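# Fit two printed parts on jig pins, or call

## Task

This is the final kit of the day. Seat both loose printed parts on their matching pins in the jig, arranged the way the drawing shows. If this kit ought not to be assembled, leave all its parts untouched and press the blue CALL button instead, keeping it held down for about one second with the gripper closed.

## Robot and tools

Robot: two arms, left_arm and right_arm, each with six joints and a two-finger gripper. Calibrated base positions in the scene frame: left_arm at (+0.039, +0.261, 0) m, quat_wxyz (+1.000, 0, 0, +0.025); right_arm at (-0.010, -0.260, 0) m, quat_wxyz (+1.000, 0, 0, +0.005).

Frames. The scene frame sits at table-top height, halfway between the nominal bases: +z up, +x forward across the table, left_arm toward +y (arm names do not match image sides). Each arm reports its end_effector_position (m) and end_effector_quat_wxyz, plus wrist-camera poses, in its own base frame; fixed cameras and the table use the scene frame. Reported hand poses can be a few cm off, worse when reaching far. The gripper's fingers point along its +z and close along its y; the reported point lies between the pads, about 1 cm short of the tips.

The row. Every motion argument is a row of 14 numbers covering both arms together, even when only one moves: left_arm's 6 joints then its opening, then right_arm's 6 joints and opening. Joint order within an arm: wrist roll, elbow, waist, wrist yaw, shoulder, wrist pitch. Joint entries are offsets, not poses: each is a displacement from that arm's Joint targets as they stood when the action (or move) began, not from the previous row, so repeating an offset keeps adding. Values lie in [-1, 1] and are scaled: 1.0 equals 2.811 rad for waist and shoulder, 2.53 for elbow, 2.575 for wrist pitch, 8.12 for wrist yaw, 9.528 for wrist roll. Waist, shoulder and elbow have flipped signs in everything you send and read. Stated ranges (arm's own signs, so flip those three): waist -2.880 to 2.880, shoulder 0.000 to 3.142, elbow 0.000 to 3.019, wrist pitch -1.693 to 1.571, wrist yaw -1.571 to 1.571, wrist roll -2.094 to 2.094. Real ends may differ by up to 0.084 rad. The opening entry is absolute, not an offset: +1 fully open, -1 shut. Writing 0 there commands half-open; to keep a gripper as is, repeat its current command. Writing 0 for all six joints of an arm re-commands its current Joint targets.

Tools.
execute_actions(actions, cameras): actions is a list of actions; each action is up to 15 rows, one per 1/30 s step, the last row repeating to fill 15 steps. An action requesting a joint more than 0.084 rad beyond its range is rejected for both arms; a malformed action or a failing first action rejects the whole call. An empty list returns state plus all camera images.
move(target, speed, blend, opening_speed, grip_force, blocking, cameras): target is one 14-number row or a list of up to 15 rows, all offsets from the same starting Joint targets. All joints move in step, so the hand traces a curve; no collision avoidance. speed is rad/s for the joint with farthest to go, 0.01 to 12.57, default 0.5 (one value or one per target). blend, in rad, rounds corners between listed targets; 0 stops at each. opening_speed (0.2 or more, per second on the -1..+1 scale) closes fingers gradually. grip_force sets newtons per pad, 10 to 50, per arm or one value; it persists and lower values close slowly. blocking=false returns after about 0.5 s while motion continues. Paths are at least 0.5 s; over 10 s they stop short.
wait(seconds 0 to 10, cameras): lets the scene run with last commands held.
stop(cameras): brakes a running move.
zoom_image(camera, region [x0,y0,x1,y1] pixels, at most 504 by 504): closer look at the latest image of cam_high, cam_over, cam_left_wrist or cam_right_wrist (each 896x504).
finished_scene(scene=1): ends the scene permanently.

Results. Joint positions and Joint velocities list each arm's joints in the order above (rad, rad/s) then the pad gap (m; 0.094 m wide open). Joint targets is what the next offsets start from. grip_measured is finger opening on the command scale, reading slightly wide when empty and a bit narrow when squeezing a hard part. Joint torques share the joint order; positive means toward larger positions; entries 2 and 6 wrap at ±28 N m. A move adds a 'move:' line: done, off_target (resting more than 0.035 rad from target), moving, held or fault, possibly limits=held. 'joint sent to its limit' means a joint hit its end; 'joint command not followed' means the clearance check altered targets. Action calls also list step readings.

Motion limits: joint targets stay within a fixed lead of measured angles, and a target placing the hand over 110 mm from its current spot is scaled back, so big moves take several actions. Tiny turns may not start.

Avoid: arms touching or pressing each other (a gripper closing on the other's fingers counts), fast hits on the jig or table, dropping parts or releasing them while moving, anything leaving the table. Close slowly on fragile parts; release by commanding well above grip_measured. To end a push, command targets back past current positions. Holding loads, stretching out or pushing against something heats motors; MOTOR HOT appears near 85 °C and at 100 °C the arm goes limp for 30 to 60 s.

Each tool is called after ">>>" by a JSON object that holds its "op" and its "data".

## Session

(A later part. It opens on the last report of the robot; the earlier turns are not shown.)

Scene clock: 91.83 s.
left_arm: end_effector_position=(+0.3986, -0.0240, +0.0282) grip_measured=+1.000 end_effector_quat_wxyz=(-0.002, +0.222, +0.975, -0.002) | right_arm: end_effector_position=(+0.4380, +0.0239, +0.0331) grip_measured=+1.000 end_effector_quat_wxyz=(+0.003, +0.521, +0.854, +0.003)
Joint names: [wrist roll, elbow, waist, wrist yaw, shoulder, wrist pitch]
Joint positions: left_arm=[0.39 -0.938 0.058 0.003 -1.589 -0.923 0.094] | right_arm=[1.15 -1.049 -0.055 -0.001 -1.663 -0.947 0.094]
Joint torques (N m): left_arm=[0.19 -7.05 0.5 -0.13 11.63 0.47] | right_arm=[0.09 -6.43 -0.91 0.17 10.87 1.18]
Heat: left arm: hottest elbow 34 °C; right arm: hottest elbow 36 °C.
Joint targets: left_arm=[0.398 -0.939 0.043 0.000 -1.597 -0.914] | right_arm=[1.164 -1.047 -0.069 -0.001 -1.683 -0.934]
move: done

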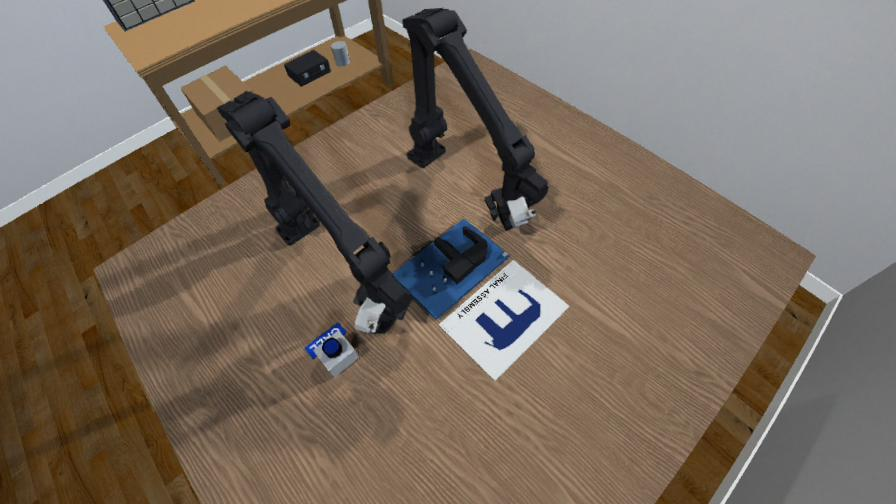

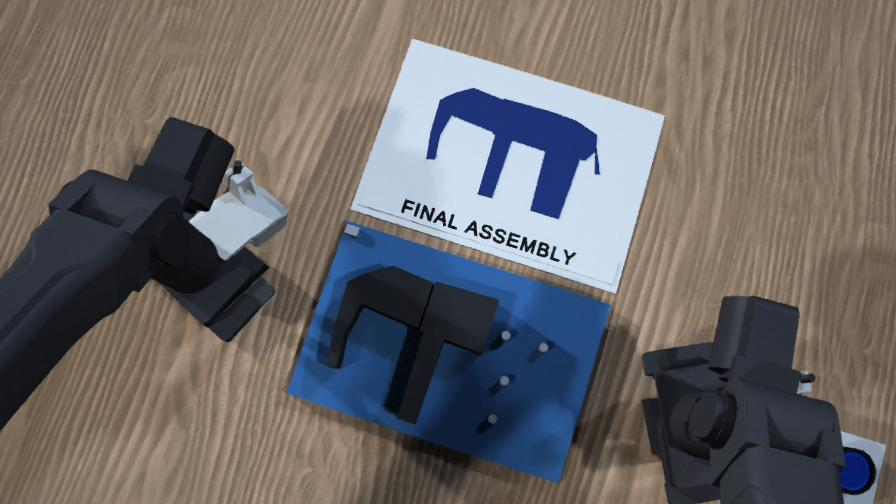

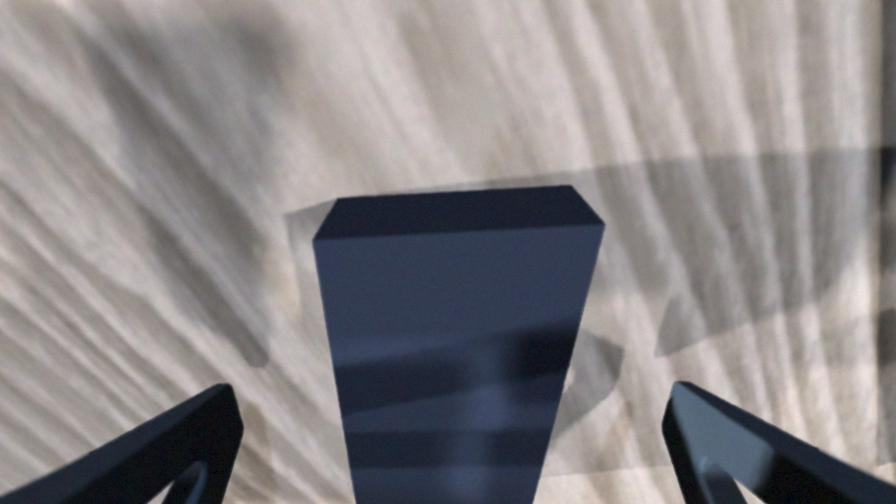

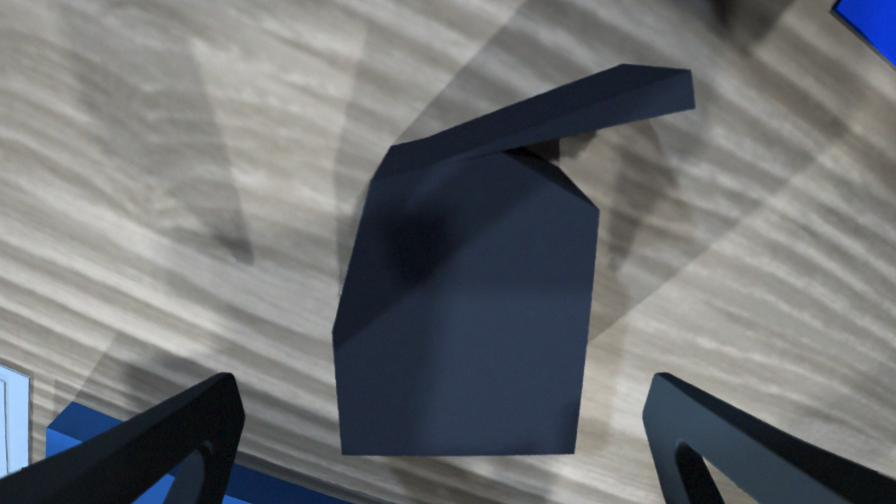

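>>> {"op": "move", "data": {"target": [[0, 0.00156, 0, 0, -0.00225, 0.004, 1.0, 0, 0.00602, 0, 0, -0.00139, 0.00742, 1.0], [0, 0.00156, 0, 0, -0.00225, 0.004, -0.35, 0, 0.00602, 0, 0, -0.00139, 0.00742, -0.1]], "speed": 0.15, "opening_speed": 0.6, "cameras": ["cam_left_wrist", "cam_right_wrist"]}}

Scene clock: 97.60 s.
left_arm: end_effector_position=(+0.4008, -0.0241, +0.0269) grip_measured=-0.125 end_effector_quat_wxyz=(+0.001, +0.222, +0.975, -0.001) | right_arm: end_effector_position=(+0.4360, +0.0238, +0.0279) grip_measured=+0.124 end_effector_quat_wxyz=(+0.005, +0.521, +0.854, +0.004)
Joint names: [wrist roll, elbow, waist, wrist yaw, shoulder, wrist pitch]
Joint positions: left_arm=[0.39 -0.938 0.058 0.003 -1.593 -0.913 0.041] | right_arm=[1.151 -1.035 -0.055 -0.001 -1.665 -0.928 0.053]
Joint torques (N m): left_arm=[0.21 -6.56 0.21 -0.15 11.87 0.46] | right_arm=[0.07 -6.3 -0.85 0.16 10.58 1.22]
Heat: left arm: hottest elbow 33 °C; right arm: hottest elbow 36 °C.
Joint targets: left_arm=[0.399 -0.935 0.043 0.000 -1.604 -0.904] | right_arm=[1.164 -1.032 -0.069 -0.001 -1.687 -0.915]
move: done
Images, in order (width x height): cam_left_wrist 896x504, cam_right_wrist 896x504.

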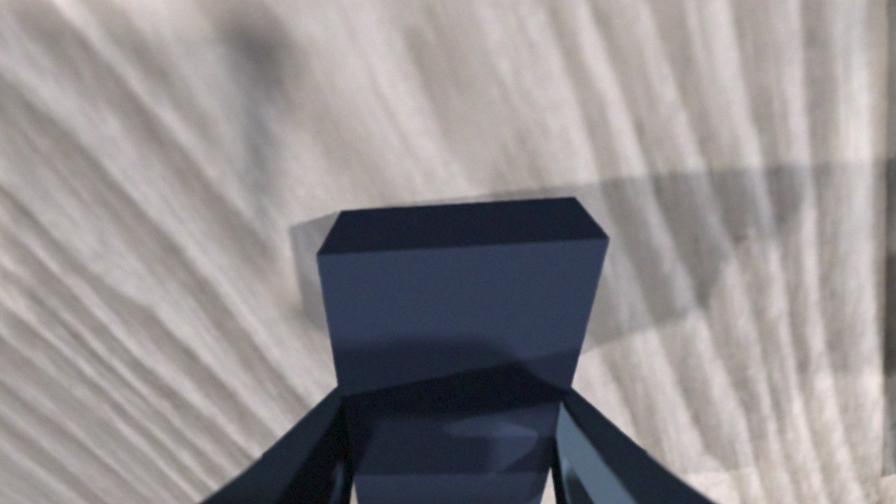

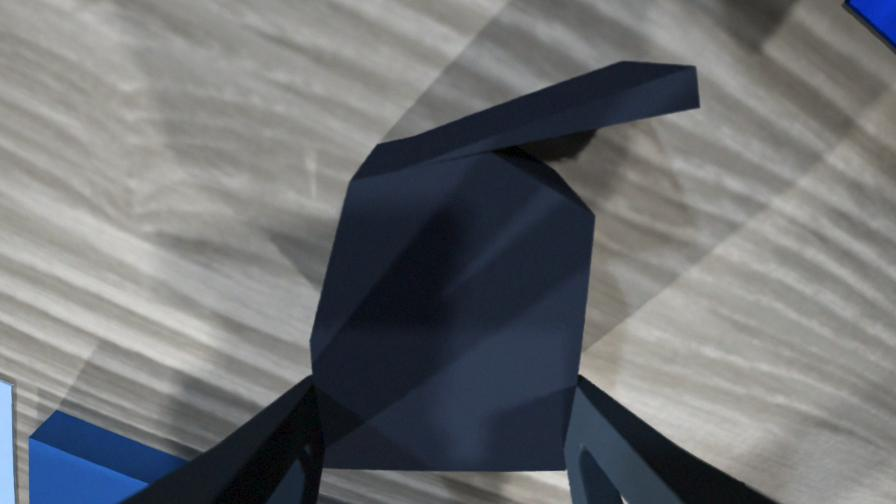

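>>> {"op": "move", "data": {"target": [[0,0,0,0,0,0,-0.35, 0, -0.05099, 0, 0, 0.03949, -0.07184, -0.1], [0,0,0,0,0,0,-0.35, 0.08806, -0.1581, -0.1263, 0, -0.04838, -0.0967, -0.1]], "speed": [0.25, 0.4], "blend": [0.03, 0], "cameras": ["all"]}}

Scene clock: 110.37 s.
left_arm: end_effector_position=(+0.4008, -0.0241, +0.0269) grip_measured=-0.126 end_effector_quat_wxyz=(+0.001, +0.222, +0.975, -0.001) | right_arm: end_effector_position=(+0.4778, +0.2110, +0.0780) grip_measured=+0.124 end_effector_quat_wxyz=(-0.002, +0.708, +0.707, -0.002)
Joint names: [wrist roll, elbow, waist, wrist yaw, shoulder, wrist pitch]
Joint positions: left_arm=[0.39 -0.938 0.058 0.003 -1.593 -0.913 0.041] | right_arm=[1.989 -1.38 -0.416 -0.001 -1.804 -1.152 0.053]
Joint torques (N m): left_arm=[0.18 -6.49 0.09 -0.15 11.52 0.42] | right_arm=[0.11 -10.93 -0.56 0.17 14.45 0.18]
Heat: left arm: hottest elbow 32 °C; right arm: hottest elbow 36 °C.
Joint targets: left_arm=[0.399 -0.935 0.043 0.000 -1.604 -0.904] | right_arm=[2.004 -1.432 -0.424 -0.001 -1.823 -1.164]
move: off_target (right_arm); right_arm: the elbow is farthest, 0.052 rad from its target

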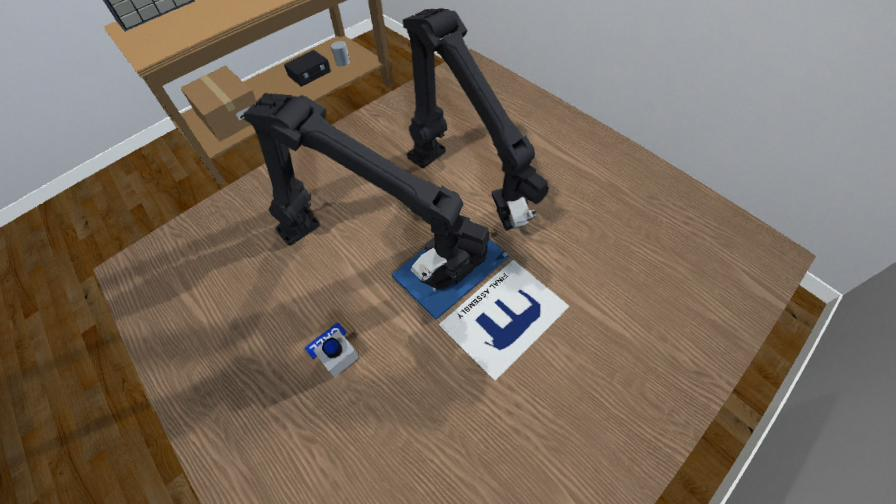

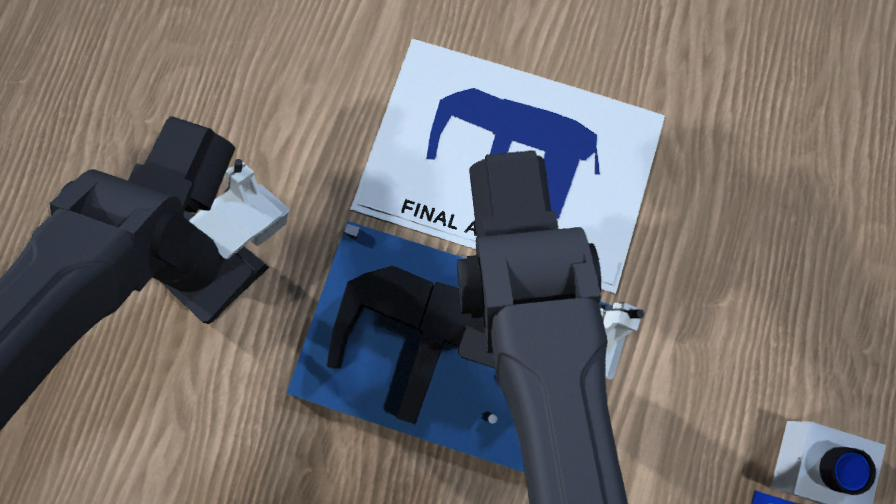

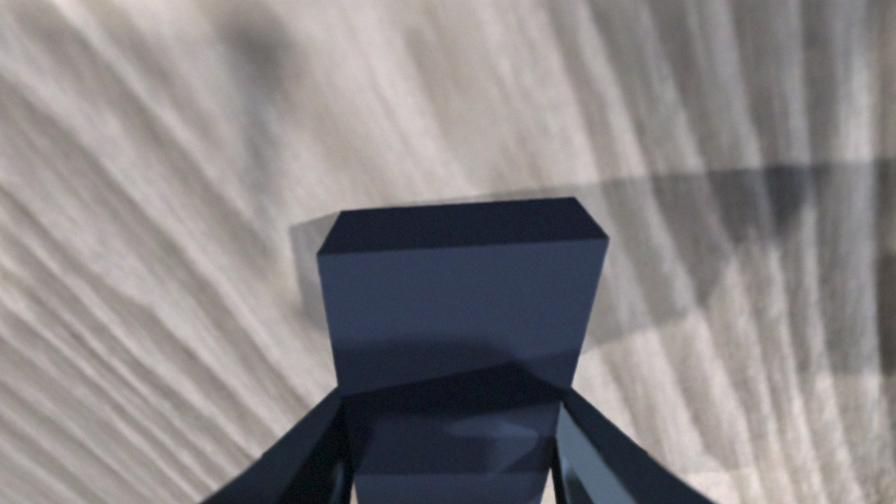

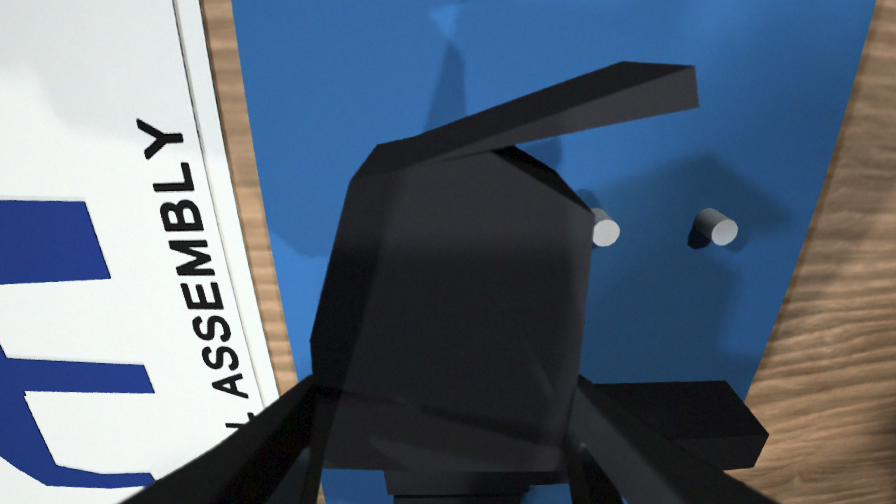

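>>> {"op": "zoom_image", "data": {"camera": "cam_right_wrist", "region": [290, 30, 740, 283]}}

>>> {"op": "zoom_image", "data": {"camera": "cam_right_wrist", "region": [250, 330, 800, 504]}}

>>> {"op": "zoom_image", "data": {"camera": "cam_high", "region": [370, 180, 570, 340]}}

Scaled by 1.120 from the camera's 896x504 image, which has a finer 1280x720 frame.

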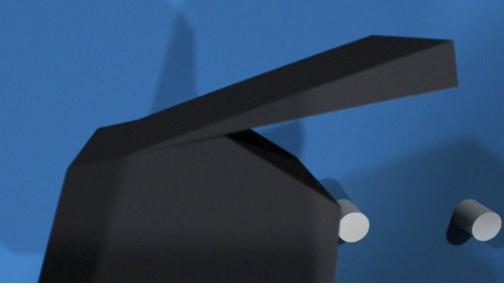

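Region (250, 330, 800, 504) is 550x174 pixels. A region can be at most 504 by 504 pixels.

Scaled by 2.520 from the camera's 896x504 image, which has a finer 1280x720 frame.

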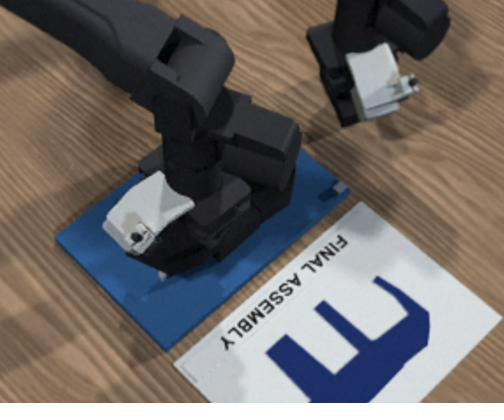

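>>> {"op": "zoom_image", "data": {"camera": "cam_right_wrist", "region": [370, 360, 790, 504]}}

>>> {"op": "zoom_image", "data": {"camera": "cam_over", "region": [310, 250, 470, 430]}}

Scaled by 1.200 from the camera's 896x504 image, which has a finer 1280x720 frame.

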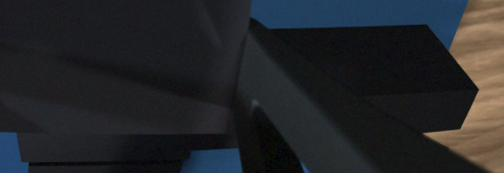

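Scaled by 2.800 from the camera's 896x504 image, which has a finer 1280x720 frame.

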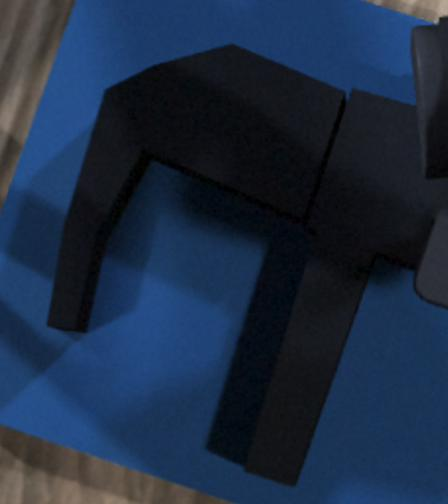

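>>> {"op": "move", "data": {"target": [0,0,0,0,0,0,-0.35, 0, 0.0415, -0.00213, 0, -0.00178, 0.03379, -0.1], "speed": 0.15, "cameras": ["cam_over", "cam_right_wrist"]}}

>>> {"op": "zoom_image", "data": {"camera": "cam_right_wrist", "region": [560, 150, 800, 350]}}

>>> {"op": "zoom_image", "data": {"camera": "cam_over", "region": [380, 250, 560, 450]}}

Scene clock: 138.50 s.
left_arm: end_effector_position=(+0.4008, -0.0241, +0.0269) grip_measured=-0.126 end_effector_quat_wxyz=(+0.001, +0.222, +0.975, -0.001) | right_arm: end_effector_position=(+0.4776, +0.2110, +0.0686) grip_measured=+0.124 end_effector_quat_wxyz=(+0.002, +0.708, +0.706, +0.008)
Joint names: [wrist roll, elbow, waist, wrist yaw, shoulder, wrist pitch]
Joint positions: left_arm=[0.39 -0.938 0.058 0.003 -1.593 -0.913 0.041] | right_arm=[1.99 -1.348 -0.416 -0.001 -1.801 -1.101 0.053]
Joint torques (N m): left_arm=[0.17 -6.49 0.09 -0.11 11.69 0.34] | right_arm=[0.09 -5.53 -0.91 0.17 13.39 1.61]
Heat: left arm: hottest elbow 31 °C; right arm: hottest elbow 39 °C.
Joint targets: left_arm=[0.399 -0.935 0.043 0.000 -1.604 -0.904] | right_arm=[2.004 -1.327 -0.430 0.000 -1.828 -1.077]
move: done
Images, in order (width x height): cam_over 896x504, cam_right_wrist 896x504.

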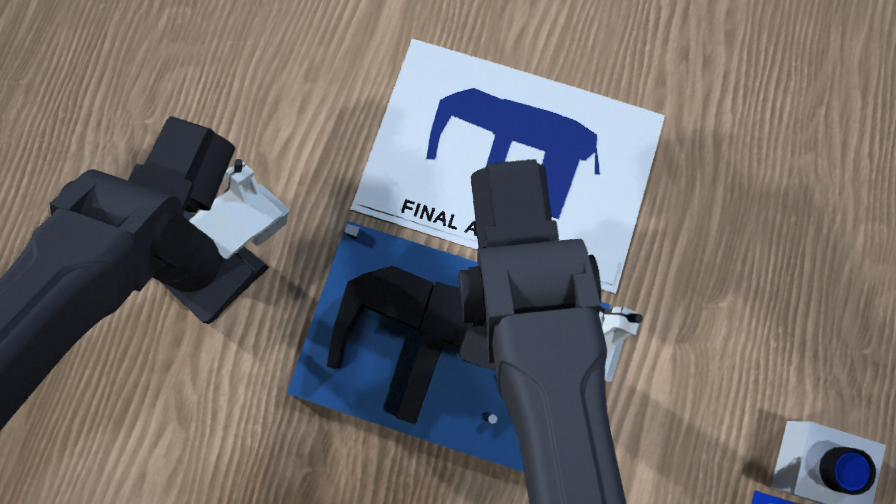

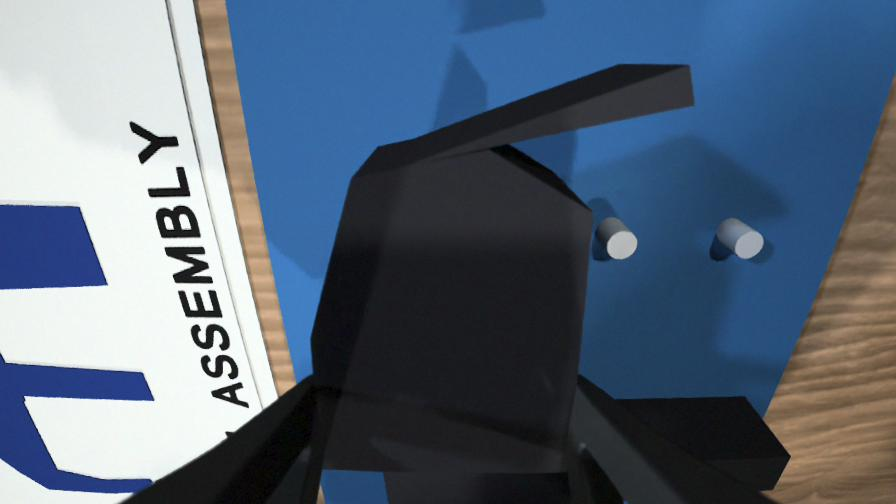

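Scaled by 2.100 from the camera's 896x504 image, which has a finer 1280x720 frame.

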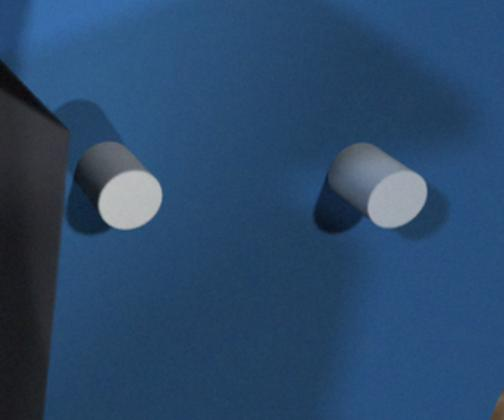

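Scaled by 2.520 from the camera's 896x504 image, which has a finer 1280x720 frame.

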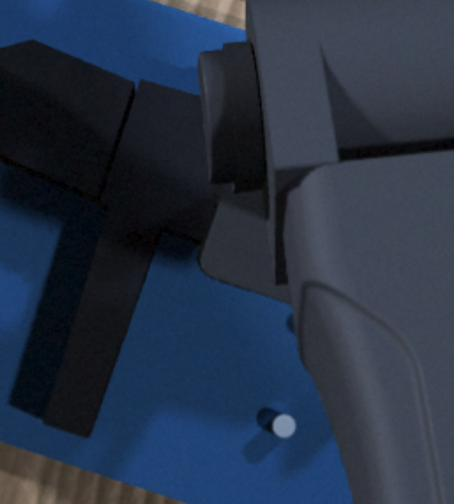

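>>> {"op": "zoom_image", "data": {"camera": "cam_right_wrist", "region": [740, 40, 896, 440]}}

>>> {"op": "zoom_image", "data": {"camera": "cam_right_wrist", "region": [200, 40, 360, 440]}}

>>> {"op": "zoom_image", "data": {"camera": "cam_right_wrist", "region": [360, 350, 700, 504]}}

Scaled by 1.260 from the camera's 896x504 image, which has a finer 1280x720 frame.

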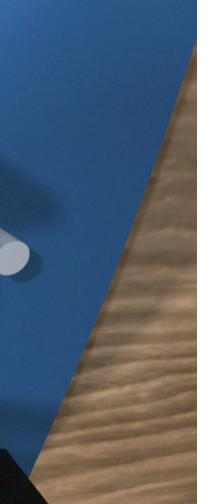

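Scaled by 1.260 from the camera's 896x504 image, which has a finer 1280x720 frame.

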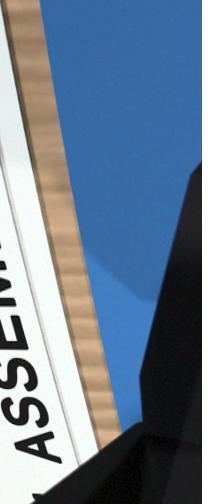

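Scaled by 1.482 from the camera's 896x504 image, which has a finer 1280x720 frame.

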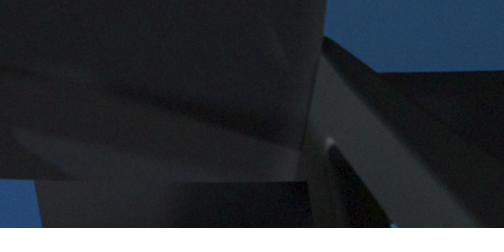

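>>> {"op": "move", "data": {"target": [0,0,0,0,0,0,-0.35, 0, 0.00593, -0.00285, 0, -0.0032, 0.00854, -0.1], "speed": 0.15, "cameras": ["cam_right_wrist"]}}

>>> {"op": "zoom_image", "data": {"camera": "cam_right_wrist", "region": [560, 170, 820, 370]}}

Scene clock: 148.47 s.
left_arm: end_effector_position=(+0.4008, -0.0241, +0.0269) grip_measured=-0.126 end_effector_quat_wxyz=(+0.001, +0.222, +0.975, -0.001) | right_arm: end_effector_position=(+0.4771, +0.2107, +0.0682) grip_measured=+0.124 end_effector_quat_wxyz=(+0.004, +0.708, +0.706, +0.013)
Joint names: [wrist roll, elbow, waist, wrist yaw, shoulder, wrist pitch]
Joint positions: left_arm=[0.39 -0.938 0.058 0.003 -1.593 -0.913 0.041] | right_arm=[1.99 -1.338 -0.416 -0.001 -1.795 -1.087 0.053]
Joint torques (N m): left_arm=[0.18 -6.39 0.32 -0.12 11.46 0.5] | right_arm=[0.09 -5.23 -1.49 0.14 12.34 2]
Heat: left arm: hottest elbow 31 °C; right arm: hottest elbow 38 °C.
Joint targets: left_arm=[0.399 -0.935 0.043 0.000 -1.604 -0.904] | right_arm=[2.004 -1.311 -0.438 0.000 -1.837 -1.055]
move: off_target (right_arm); right_arm: the shoulder is farthest, 0.042 rad from its target
Images, in order (width x height): cam_right_wrist 896x504.

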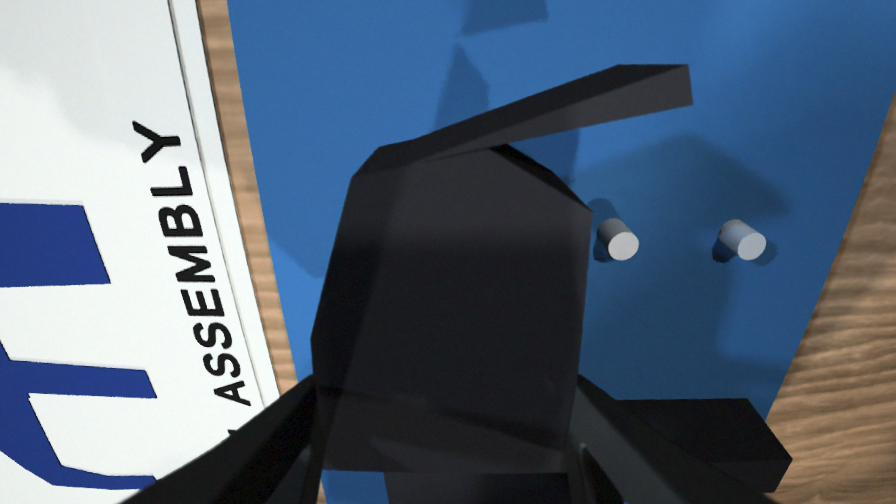

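Scaled by 1.938 from the camera's 896x504 image, which has a finer 1280x720 frame.

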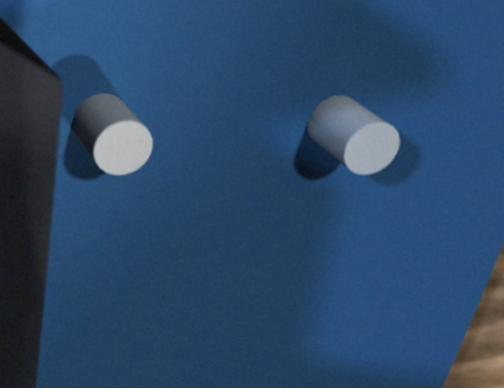

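>>> {"op": "move", "data": {"target": [0,0,0,0,0,0,-0.35, 0, -0.01739, 0.00213, 0, 0.0265, -0.03441, -0.1], "speed": 0.15, "cameras": ["cam_right_wrist"]}}

>>> {"op": "zoom_image", "data": {"camera": "cam_right_wrist", "region": [560, 170, 820, 370]}}

>>> {"op": "zoom_image", "data": {"camera": "cam_right_wrist", "region": [280, 350, 640, 504]}}

Scene clock: 153.73 s.
left_arm: end_effector_position=(+0.4008, -0.0241, +0.0269) grip_measured=-0.126 end_effector_quat_wxyz=(+0.001, +0.222, +0.975, -0.001) | right_arm: end_effector_position=(+0.4672, +0.2074, +0.0734) grip_measured=+0.124 end_effector_quat_wxyz=(-0.002, +0.708, +0.707, -0.003)
Joint names: [wrist roll, elbow, waist, wrist yaw, shoulder, wrist pitch]
Joint positions: left_arm=[0.39 -0.938 0.058 0.003 -1.593 -0.913 0.041] | right_arm=[1.991 -1.338 -0.418 -0.001 -1.784 -1.132 0.053]
Joint torques (N m): left_arm=[0.19 -6.56 0.62 -0.14 11.4 0.44] | right_arm=[0.08 -8.39 -0.79 0.15 17.61 0.23]
Heat: left arm: hottest elbow 31 °C; right arm: hottest elbow 38 °C.
Joint targets: left_arm=[0.399 -0.935 0.043 0.000 -1.604 -0.904] | right_arm=[2.004 -1.355 -0.432 0.000 -1.762 -1.144]
move: done
Images, in order (width x height): cam_right_wrist 896x504.

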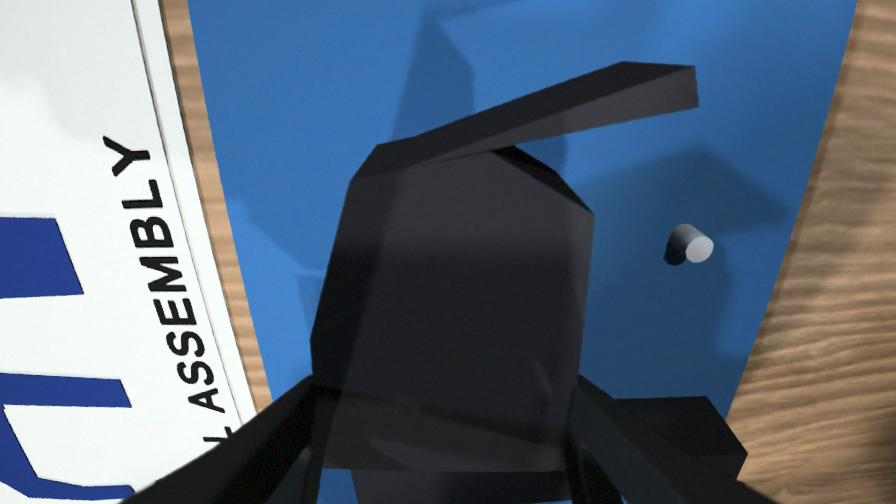

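Scaled by 1.938 from the camera's 896x504 image, which has a finer 1280x720 frame.

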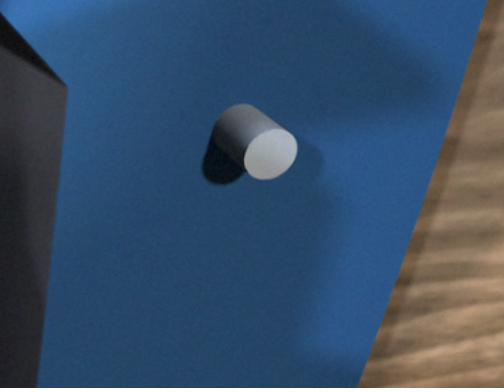

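Scaled by 1.400 from the camera's 896x504 image, which has a finer 1280x720 frame.

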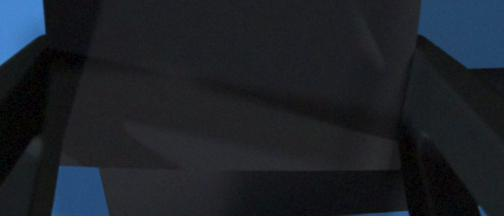

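>>> {"op": "zoom_image", "data": {"camera": "cam_right_wrist", "region": [320, 440, 480, 504]}}

>>> {"op": "zoom_image", "data": {"camera": "cam_right_wrist", "region": [460, 440, 620, 504]}}

Scaled by 3.150 from the camera's 896x504 image, which has a finer 1280x720 frame.

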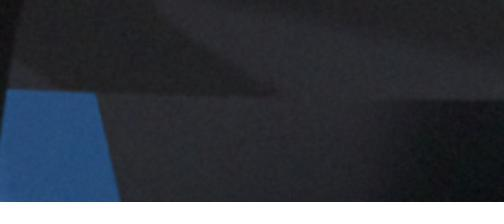

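Scaled by 3.150 from the camera's 896x504 image, which has a finer 1280x720 frame.

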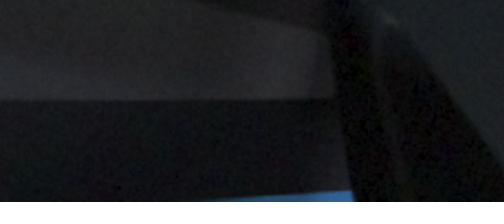

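>>> {"op": "move", "data": {"target": [0,0,0,0,0,0,-0.35, -0.0045, 0.01976, 0.01103, 0, -0.02277, 0.03107, -0.1], "speed": 0.15, "cameras": ["cam_right_wrist", "cam_high"]}}

>>> {"op": "zoom_image", "data": {"camera": "cam_right_wrist", "region": [560, 170, 820, 370]}}

>>> {"op": "zoom_image", "data": {"camera": "cam_high", "region": [390, 200, 540, 300]}}

Scene clock: 162.03 s.
left_arm: end_effector_position=(+0.4008, -0.0241, +0.0269) grip_measured=-0.126 end_effector_quat_wxyz=(+0.001, +0.222, +0.975, -0.001) | right_arm: end_effector_position=(+0.4705, +0.2075, +0.0682) grip_measured=+0.124 end_effector_quat_wxyz=(+0.002, +0.702, +0.712, +0.007)
Joint names: [wrist roll, elbow, waist, wrist yaw, shoulder, wrist pitch]
Joint positions: left_arm=[0.39 -0.938 0.058 0.003 -1.593 -0.913 0.041] | right_arm=[1.972 -1.323 -0.416 -0.002 -1.785 -1.095 0.053]
Joint torques (N m): left_arm=[0.14 -6.54 0.38 -0.11 11.75 0.4] | right_arm=[-0.24 -5.9 1.44 0.18 12.04 1.96]
Heat: left arm: hottest elbow 31 °C; right arm: hottest elbow 38 °C.
Joint targets: left_arm=[0.399 -0.935 0.043 0.000 -1.604 -0.904] | right_arm=[1.961 -1.306 -0.401 0.000 -1.827 -1.063]
move: off_target (right_arm); right_arm: the shoulder is farthest, 0.041 rad from its target
Images, in order (width x height): cam_high 896x504, cam_right_wrist 896x504.

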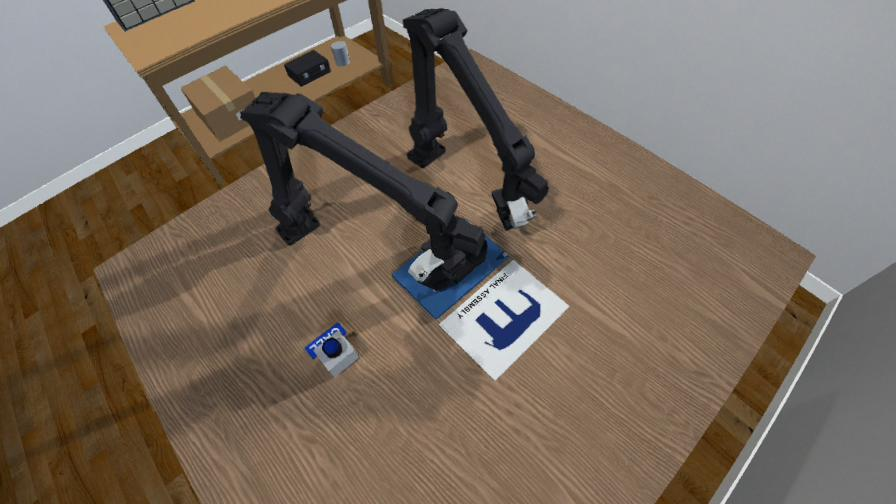

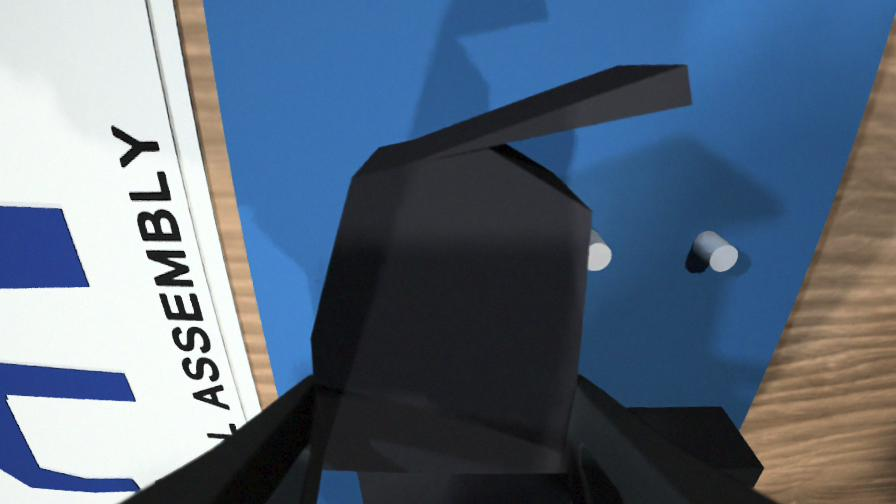

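Scaled by 1.938 from the camera's 896x504 image, which has a finer 1280x720 frame.

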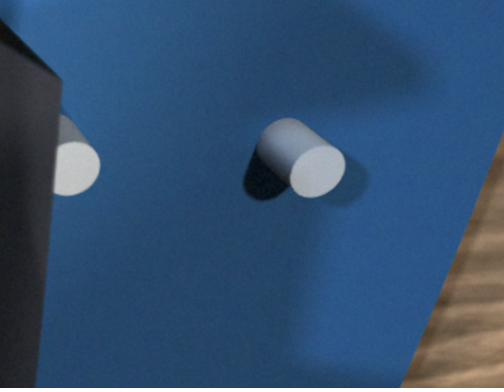

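Scaled by 3.360 from the camera's 896x504 image, which has a finer 1280x720 frame.

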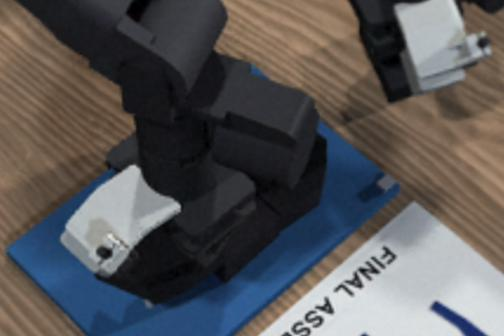

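>>> {"op": "move", "data": {"target": [[0,0,0,0,0,0,-0.35, 0, -0.02134, 0.00107, 0, 0.02419, -0.02796, -0.1],[0,0,0,0,0,0,-0.35, 0, 0.00356, 0.00107, 0, 0.0016, 0.00078, -0.1]], "speed": 0.15, "cameras": ["cam_right_wrist"]}}

>>> {"op": "zoom_image", "data": {"camera": "cam_right_wrist", "region": [560, 170, 820, 370]}}

Scene clock: 168.70 s.
left_arm: end_effector_position=(+0.4008, -0.0241, +0.0269) grip_measured=-0.126 end_effector_quat_wxyz=(+0.001, +0.222, +0.975, -0.001) | right_arm: end_effector_position=(+0.4648, +0.2031, +0.0507) grip_measured=+0.124 end_effector_quat_wxyz=(-0.002, +0.703, +0.711, -0.003)
Joint names: [wrist roll, elbow, waist, wrist yaw, shoulder, wrist pitch]
Joint positions: left_arm=[0.39 -0.938 0.058 0.003 -1.593 -0.913 0.041] | right_arm=[1.971 -1.297 -0.413 -0.001 -1.802 -1.073 0.053]
Joint torques (N m): left_arm=[0.16 -6.61 0.15 -0.13 11.87 0.55] | right_arm=[-0.2 -6.93 1.49 0.13 13.98 0.99]
Heat: left arm: hottest elbow 31 °C; right arm: hottest elbow 37 °C.
Joint targets: left_arm=[0.399 -0.935 0.043 0.000 -1.604 -0.904] | right_arm=[1.961 -1.297 -0.398 -0.001 -1.822 -1.061]
move: done
Images, in order (width x height): cam_right_wrist 896x504.

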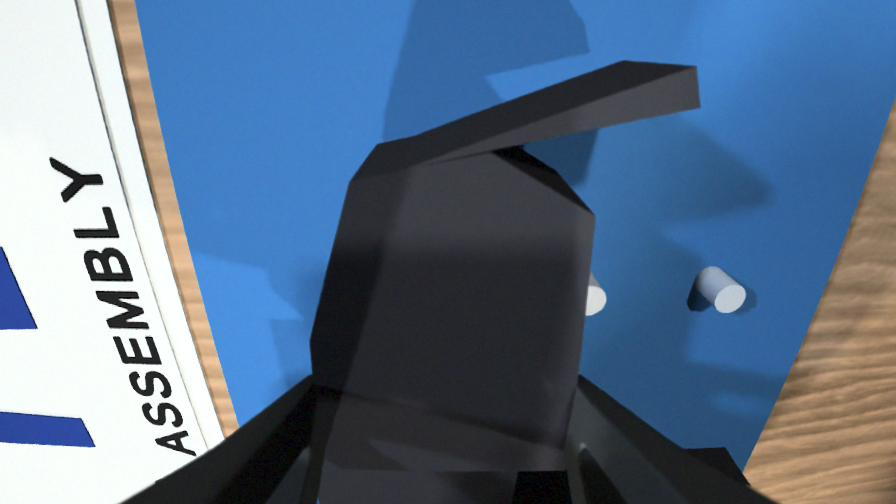

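Scaled by 1.938 from the camera's 896x504 image, which has a finer 1280x720 frame.

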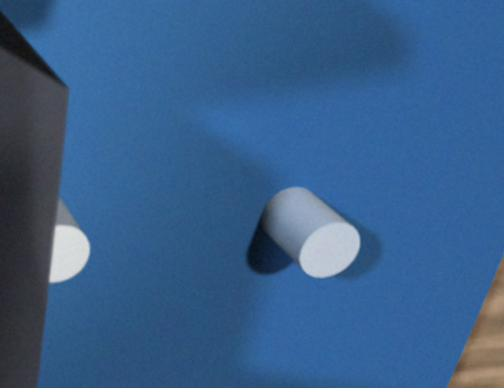

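>>> {"op": "move", "data": {"target": [0,0,0,0,0,0,-0.35, 0, -0.02016, -0.01316, 0, -0.00285, 0.00233, -0.1], "speed": 0.1, "cameras": ["cam_right_wrist"]}}

>>> {"op": "zoom_image", "data": {"camera": "cam_right_wrist", "region": [560, 170, 820, 370]}}

Scene clock: 173.40 s.
left_arm: end_effector_position=(+0.4008, -0.0241, +0.0269) grip_measured=-0.126 end_effector_quat_wxyz=(+0.001, +0.222, +0.975, -0.001) | right_arm: end_effector_position=(+0.4658, +0.2073, +0.0510) grip_measured=+0.124 end_effector_quat_wxyz=(-0.001, +0.700, +0.714, -0.001)
Joint names: [wrist roll, elbow, waist, wrist yaw, shoulder, wrist pitch]
Joint positions: left_arm=[0.39 -0.938 0.058 0.003 -1.593 -0.913 0.041] | right_arm=[1.971 -1.302 -0.419 -0.001 -1.805 -1.069 0.053]
Joint torques (N m): left_arm=[0.16 -6.61 0.67 -0.15 11.52 0.46] | right_arm=[-0.21 -10.21 -1.08 0.13 13.51 1.18]
Heat: left arm: hottest elbow 31 °C; right arm: hottest elbow 37 °C.
Joint targets: left_arm=[0.399 -0.935 0.043 0.000 -1.604 -0.904] | right_arm=[1.961 -1.347 -0.435 -0.001 -1.830 -1.055]
move: off_target (right_arm); right_arm: the elbow is farthest, 0.046 rad from its target
Images, in order (width x height): cam_right_wrist 896x504.

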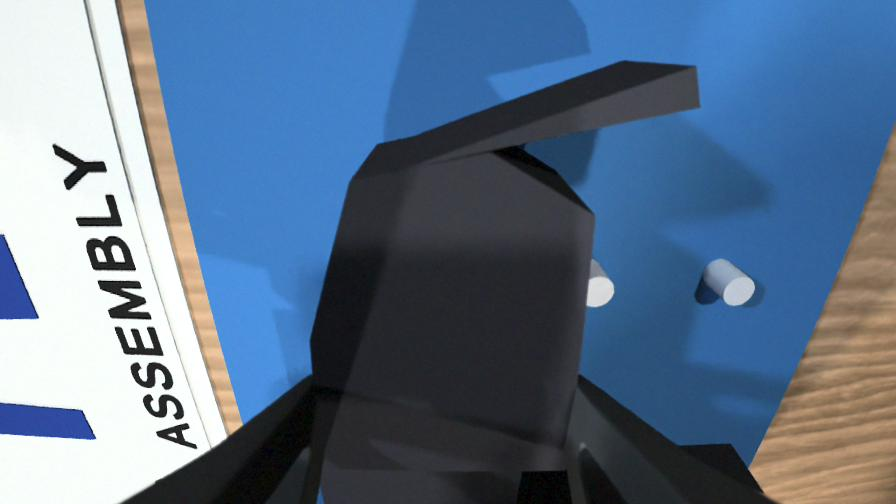

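Scaled by 1.938 from the camera's 896x504 image, which has a finer 1280x720 frame.

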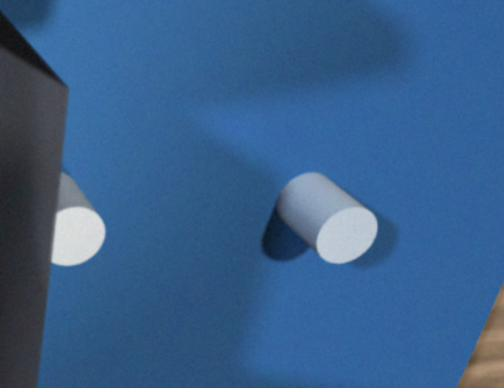

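>>> {"op": "move", "data": {"target": [0,0,0,0,0,0,-0.35, 0, 0, -0.00427, 0, 0, 0, -0.1], "speed": 0.1}}

Scene clock: 176.43 s.
left_arm: end_effector_position=(+0.4008, -0.0241, +0.0269) grip_measured=-0.126 end_effector_quat_wxyz=(+0.001, +0.222, +0.975, -0.001) | right_arm: end_effector_position=(+0.4656, +0.2076, +0.0510) grip_measured=+0.124 end_effector_quat_wxyz=(+0.001, +0.700, +0.715, -0.002)
Joint names: [wrist roll, elbow, waist, wrist yaw, shoulder, wrist pitch]
Joint positions: left_arm=[0.39 -0.938 0.058 0.003 -1.593 -0.913 0.041] | right_arm=[1.971 -1.302 -0.422 0.004 -1.805 -1.069 0.053]
Joint torques (N m): left_arm=[0.17 -6.54 0.09 -0.13 11.75 0.32] | right_arm=[-0.21 -10.24 -1.67 -0.05 13.27 1.2]
Heat: left arm: hottest elbow 31 °C; right arm: hottest elbow 37 °C.
Joint targets: left_arm=[0.399 -0.935 0.043 0.000 -1.604 -0.904] | right_arm=[1.961 -1.347 -0.447 0.000 -1.830 -1.055]
move: off_target (right_arm); right_arm: the elbow is farthest, 0.045 rad from its target

>>> {"op": "move", "data": {"target": [[0,0,0,0,0,0,-0.35, 0, 0, 0.01494, 0, 0, 0, -0.1],[0,0,0,0,0,0,-0.35, 0, 0.02451, 0.01494, 0, -0.00249, 0.00777, -0.1]], "speed": 0.08, "cameras": ["cam_right_wrist"]}}

>>> {"op": "zoom_image", "data": {"camera": "cam_right_wrist", "region": [560, 170, 820, 370]}}

Scene clock: 179.73 s.
left_arm: end_effector_position=(+0.4008, -0.0241, +0.0269) grip_measured=-0.126 end_effector_quat_wxyz=(+0.001, +0.222, +0.975, -0.001) | right_arm: end_effector_position=(+0.4684, +0.2070, +0.0501) grip_measured=+0.124 end_effector_quat_wxyz=(+0.002, +0.701, +0.713, +0.004)
Joint names: [wrist roll, elbow, waist, wrist yaw, shoulder, wrist pitch]
Joint positions: left_arm=[0.39 -0.938 0.058 0.003 -1.593 -0.913 0.041] | right_arm=[1.971 -1.3 -0.417 0.002 -1.805 -1.057 0.053]
Joint torques (N m): left_arm=[0.18 -6.56 0.44 -0.14 11.4 0.4] | right_arm=[-0.19 -6 1.32 0.05 12.75 1.5]
Heat: left arm: hottest elbow 31 °C; right arm: hottest elbow 37 °C.
Joint targets: left_arm=[0.399 -0.935 0.043 0.000 -1.604 -0.904] | right_arm=[1.961 -1.285 -0.405 0.000 -1.837 -1.035]
move: done
Images, in order (width x height): cam_right_wrist 896x504.

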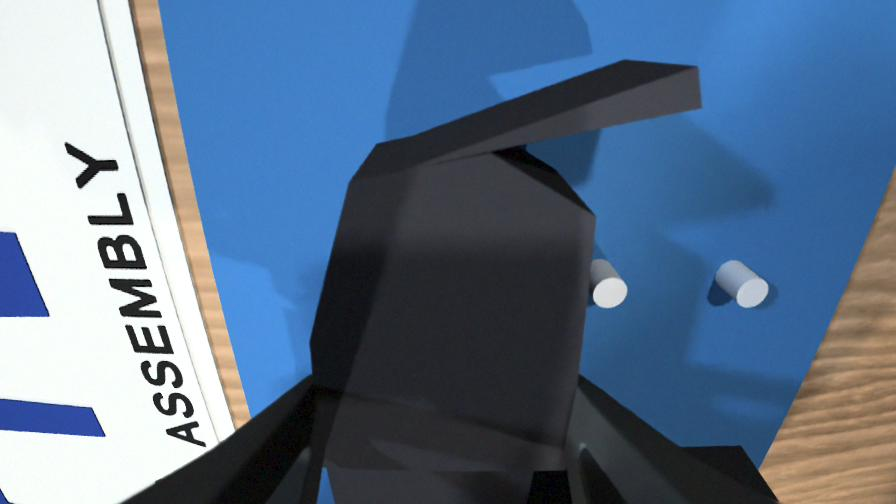

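Scaled by 1.938 from the camera's 896x504 image, which has a finer 1280x720 frame.

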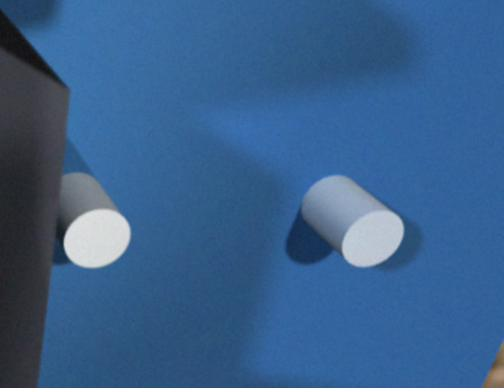

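>>> {"op": "move", "data": {"target": [0,0,0,0,0,0,-0.35, 0, 0.00395, 0, 0, -0.0032, 0.00078, -0.1], "speed": 0.08}}

Scene clock: 181.33 s.
left_arm: end_effector_position=(+0.4008, -0.0241, +0.0269) grip_measured=-0.126 end_effector_quat_wxyz=(+0.001, +0.222, +0.975, -0.001) | right_arm: end_effector_position=(+0.4682, +0.2069, +0.0496) grip_measured=+0.124 end_effector_quat_wxyz=(+0.002, +0.701, +0.713, +0.004)
Joint names: [wrist roll, elbow, waist, wrist yaw, shoulder, wrist pitch]
Joint positions: left_arm=[0.39 -0.938 0.058 0.003 -1.593 -0.913 0.041] | right_arm=[1.971 -1.298 -0.417 0.002 -1.805 -1.055 0.053]
Joint torques (N m): left_arm=[0.17 -6.64 0.26 -0.13 11.63 0.38] | right_arm=[-0.2 -5.27 1.26 0.04 12.04 1.5]
Heat: left arm: hottest elbow 31 °C; right arm: hottest elbow 37 °C.
Joint targets: left_arm=[0.399 -0.935 0.043 0.000 -1.604 -0.904] | right_arm=[1.961 -1.275 -0.405 0.000 -1.846 -1.034]
move: off_target (right_arm); right_arm: the shoulder is farthest, 0.041 rad from its target

>>> {"op": "move", "data": {"target": [0,0,0,0,0,0,-0.35, 0, 0, 0, 0, 0, -0.016, -0.1], "speed": 0.08}}

Scene clock: 183.20 s.
left_arm: end_effector_position=(+0.4008, -0.0241, +0.0269) grip_measured=-0.126 end_effector_quat_wxyz=(+0.001, +0.222, +0.975, -0.001) | right_arm: end_effector_position=(+0.4676, +0.2066, +0.0496) grip_measured=+0.124 end_effector_quat_wxyz=(+0.002, +0.701, +0.713, +0.003)
Joint names: [wrist roll, elbow, waist, wrist yaw, shoulder, wrist pitch]
Joint positions: left_arm=[0.39 -0.938 0.058 0.003 -1.593 -0.913 0.041] | right_arm=[1.971 -1.298 -0.417 0.002 -1.805 -1.058 0.053]
Joint torques (N m): left_arm=[0.17 -6.53 0.44 -0.14 11.4 0.27] | right_arm=[-0.2 -5.37 1.2 0.04 12.1 0.03]
Heat: left arm: hottest elbow 31 °C; right arm: hottest elbow 37 °C.
Joint targets: left_arm=[0.399 -0.935 0.043 0.000 -1.604 -0.904] | right_arm=[1.961 -1.276 -0.405 0.000 -1.846 -1.075]
move: off_target (right_arm); right_arm: the shoulder is farthest, 0.041 rad from its target

>>> {"op": "move", "data": {"target": [0,0,0,0,0,0,-0.35, 0, 0, 0, 0, 0, -0.0025, -0.1], "speed": 0.08}}

Scene clock: 184.20 s.
left_arm: end_effector_position=(+0.4008, -0.0241, +0.0269) grip_measured=-0.126 end_effector_quat_wxyz=(+0.001, +0.222, +0.975, -0.001) | right_arm: end_effector_position=(+0.4669, +0.2063, +0.0496) grip_measured=+0.124 end_effector_quat_wxyz=(+0.001, +0.701, +0.713, +0.001)
Joint names: [wrist roll, elbow, waist, wrist yaw, shoulder, wrist pitch]
Joint positions: left_arm=[0.39 -0.938 0.058 0.003 -1.593 -0.913 0.041] | right_arm=[1.971 -1.298 -0.417 0.002 -1.805 -1.061 0.053]
Joint torques (N m): left_arm=[0.17 -6.45 0.38 -0.14 11.52 0.39] | right_arm=[-0.21 -5.37 1.08 0.04 12.1 -0.13]
Heat: left arm: hottest elbow 31 °C; right arm: hottest elbow 37 °C.
Joint targets: left_arm=[0.399 -0.935 0.043 0.000 -1.604 -0.904] | right_arm=[1.961 -1.276 -0.405 0.000 -1.846 -1.081]
move: off_target (right_arm); right_arm: the shoulder is farthest, 0.041 rad from its target


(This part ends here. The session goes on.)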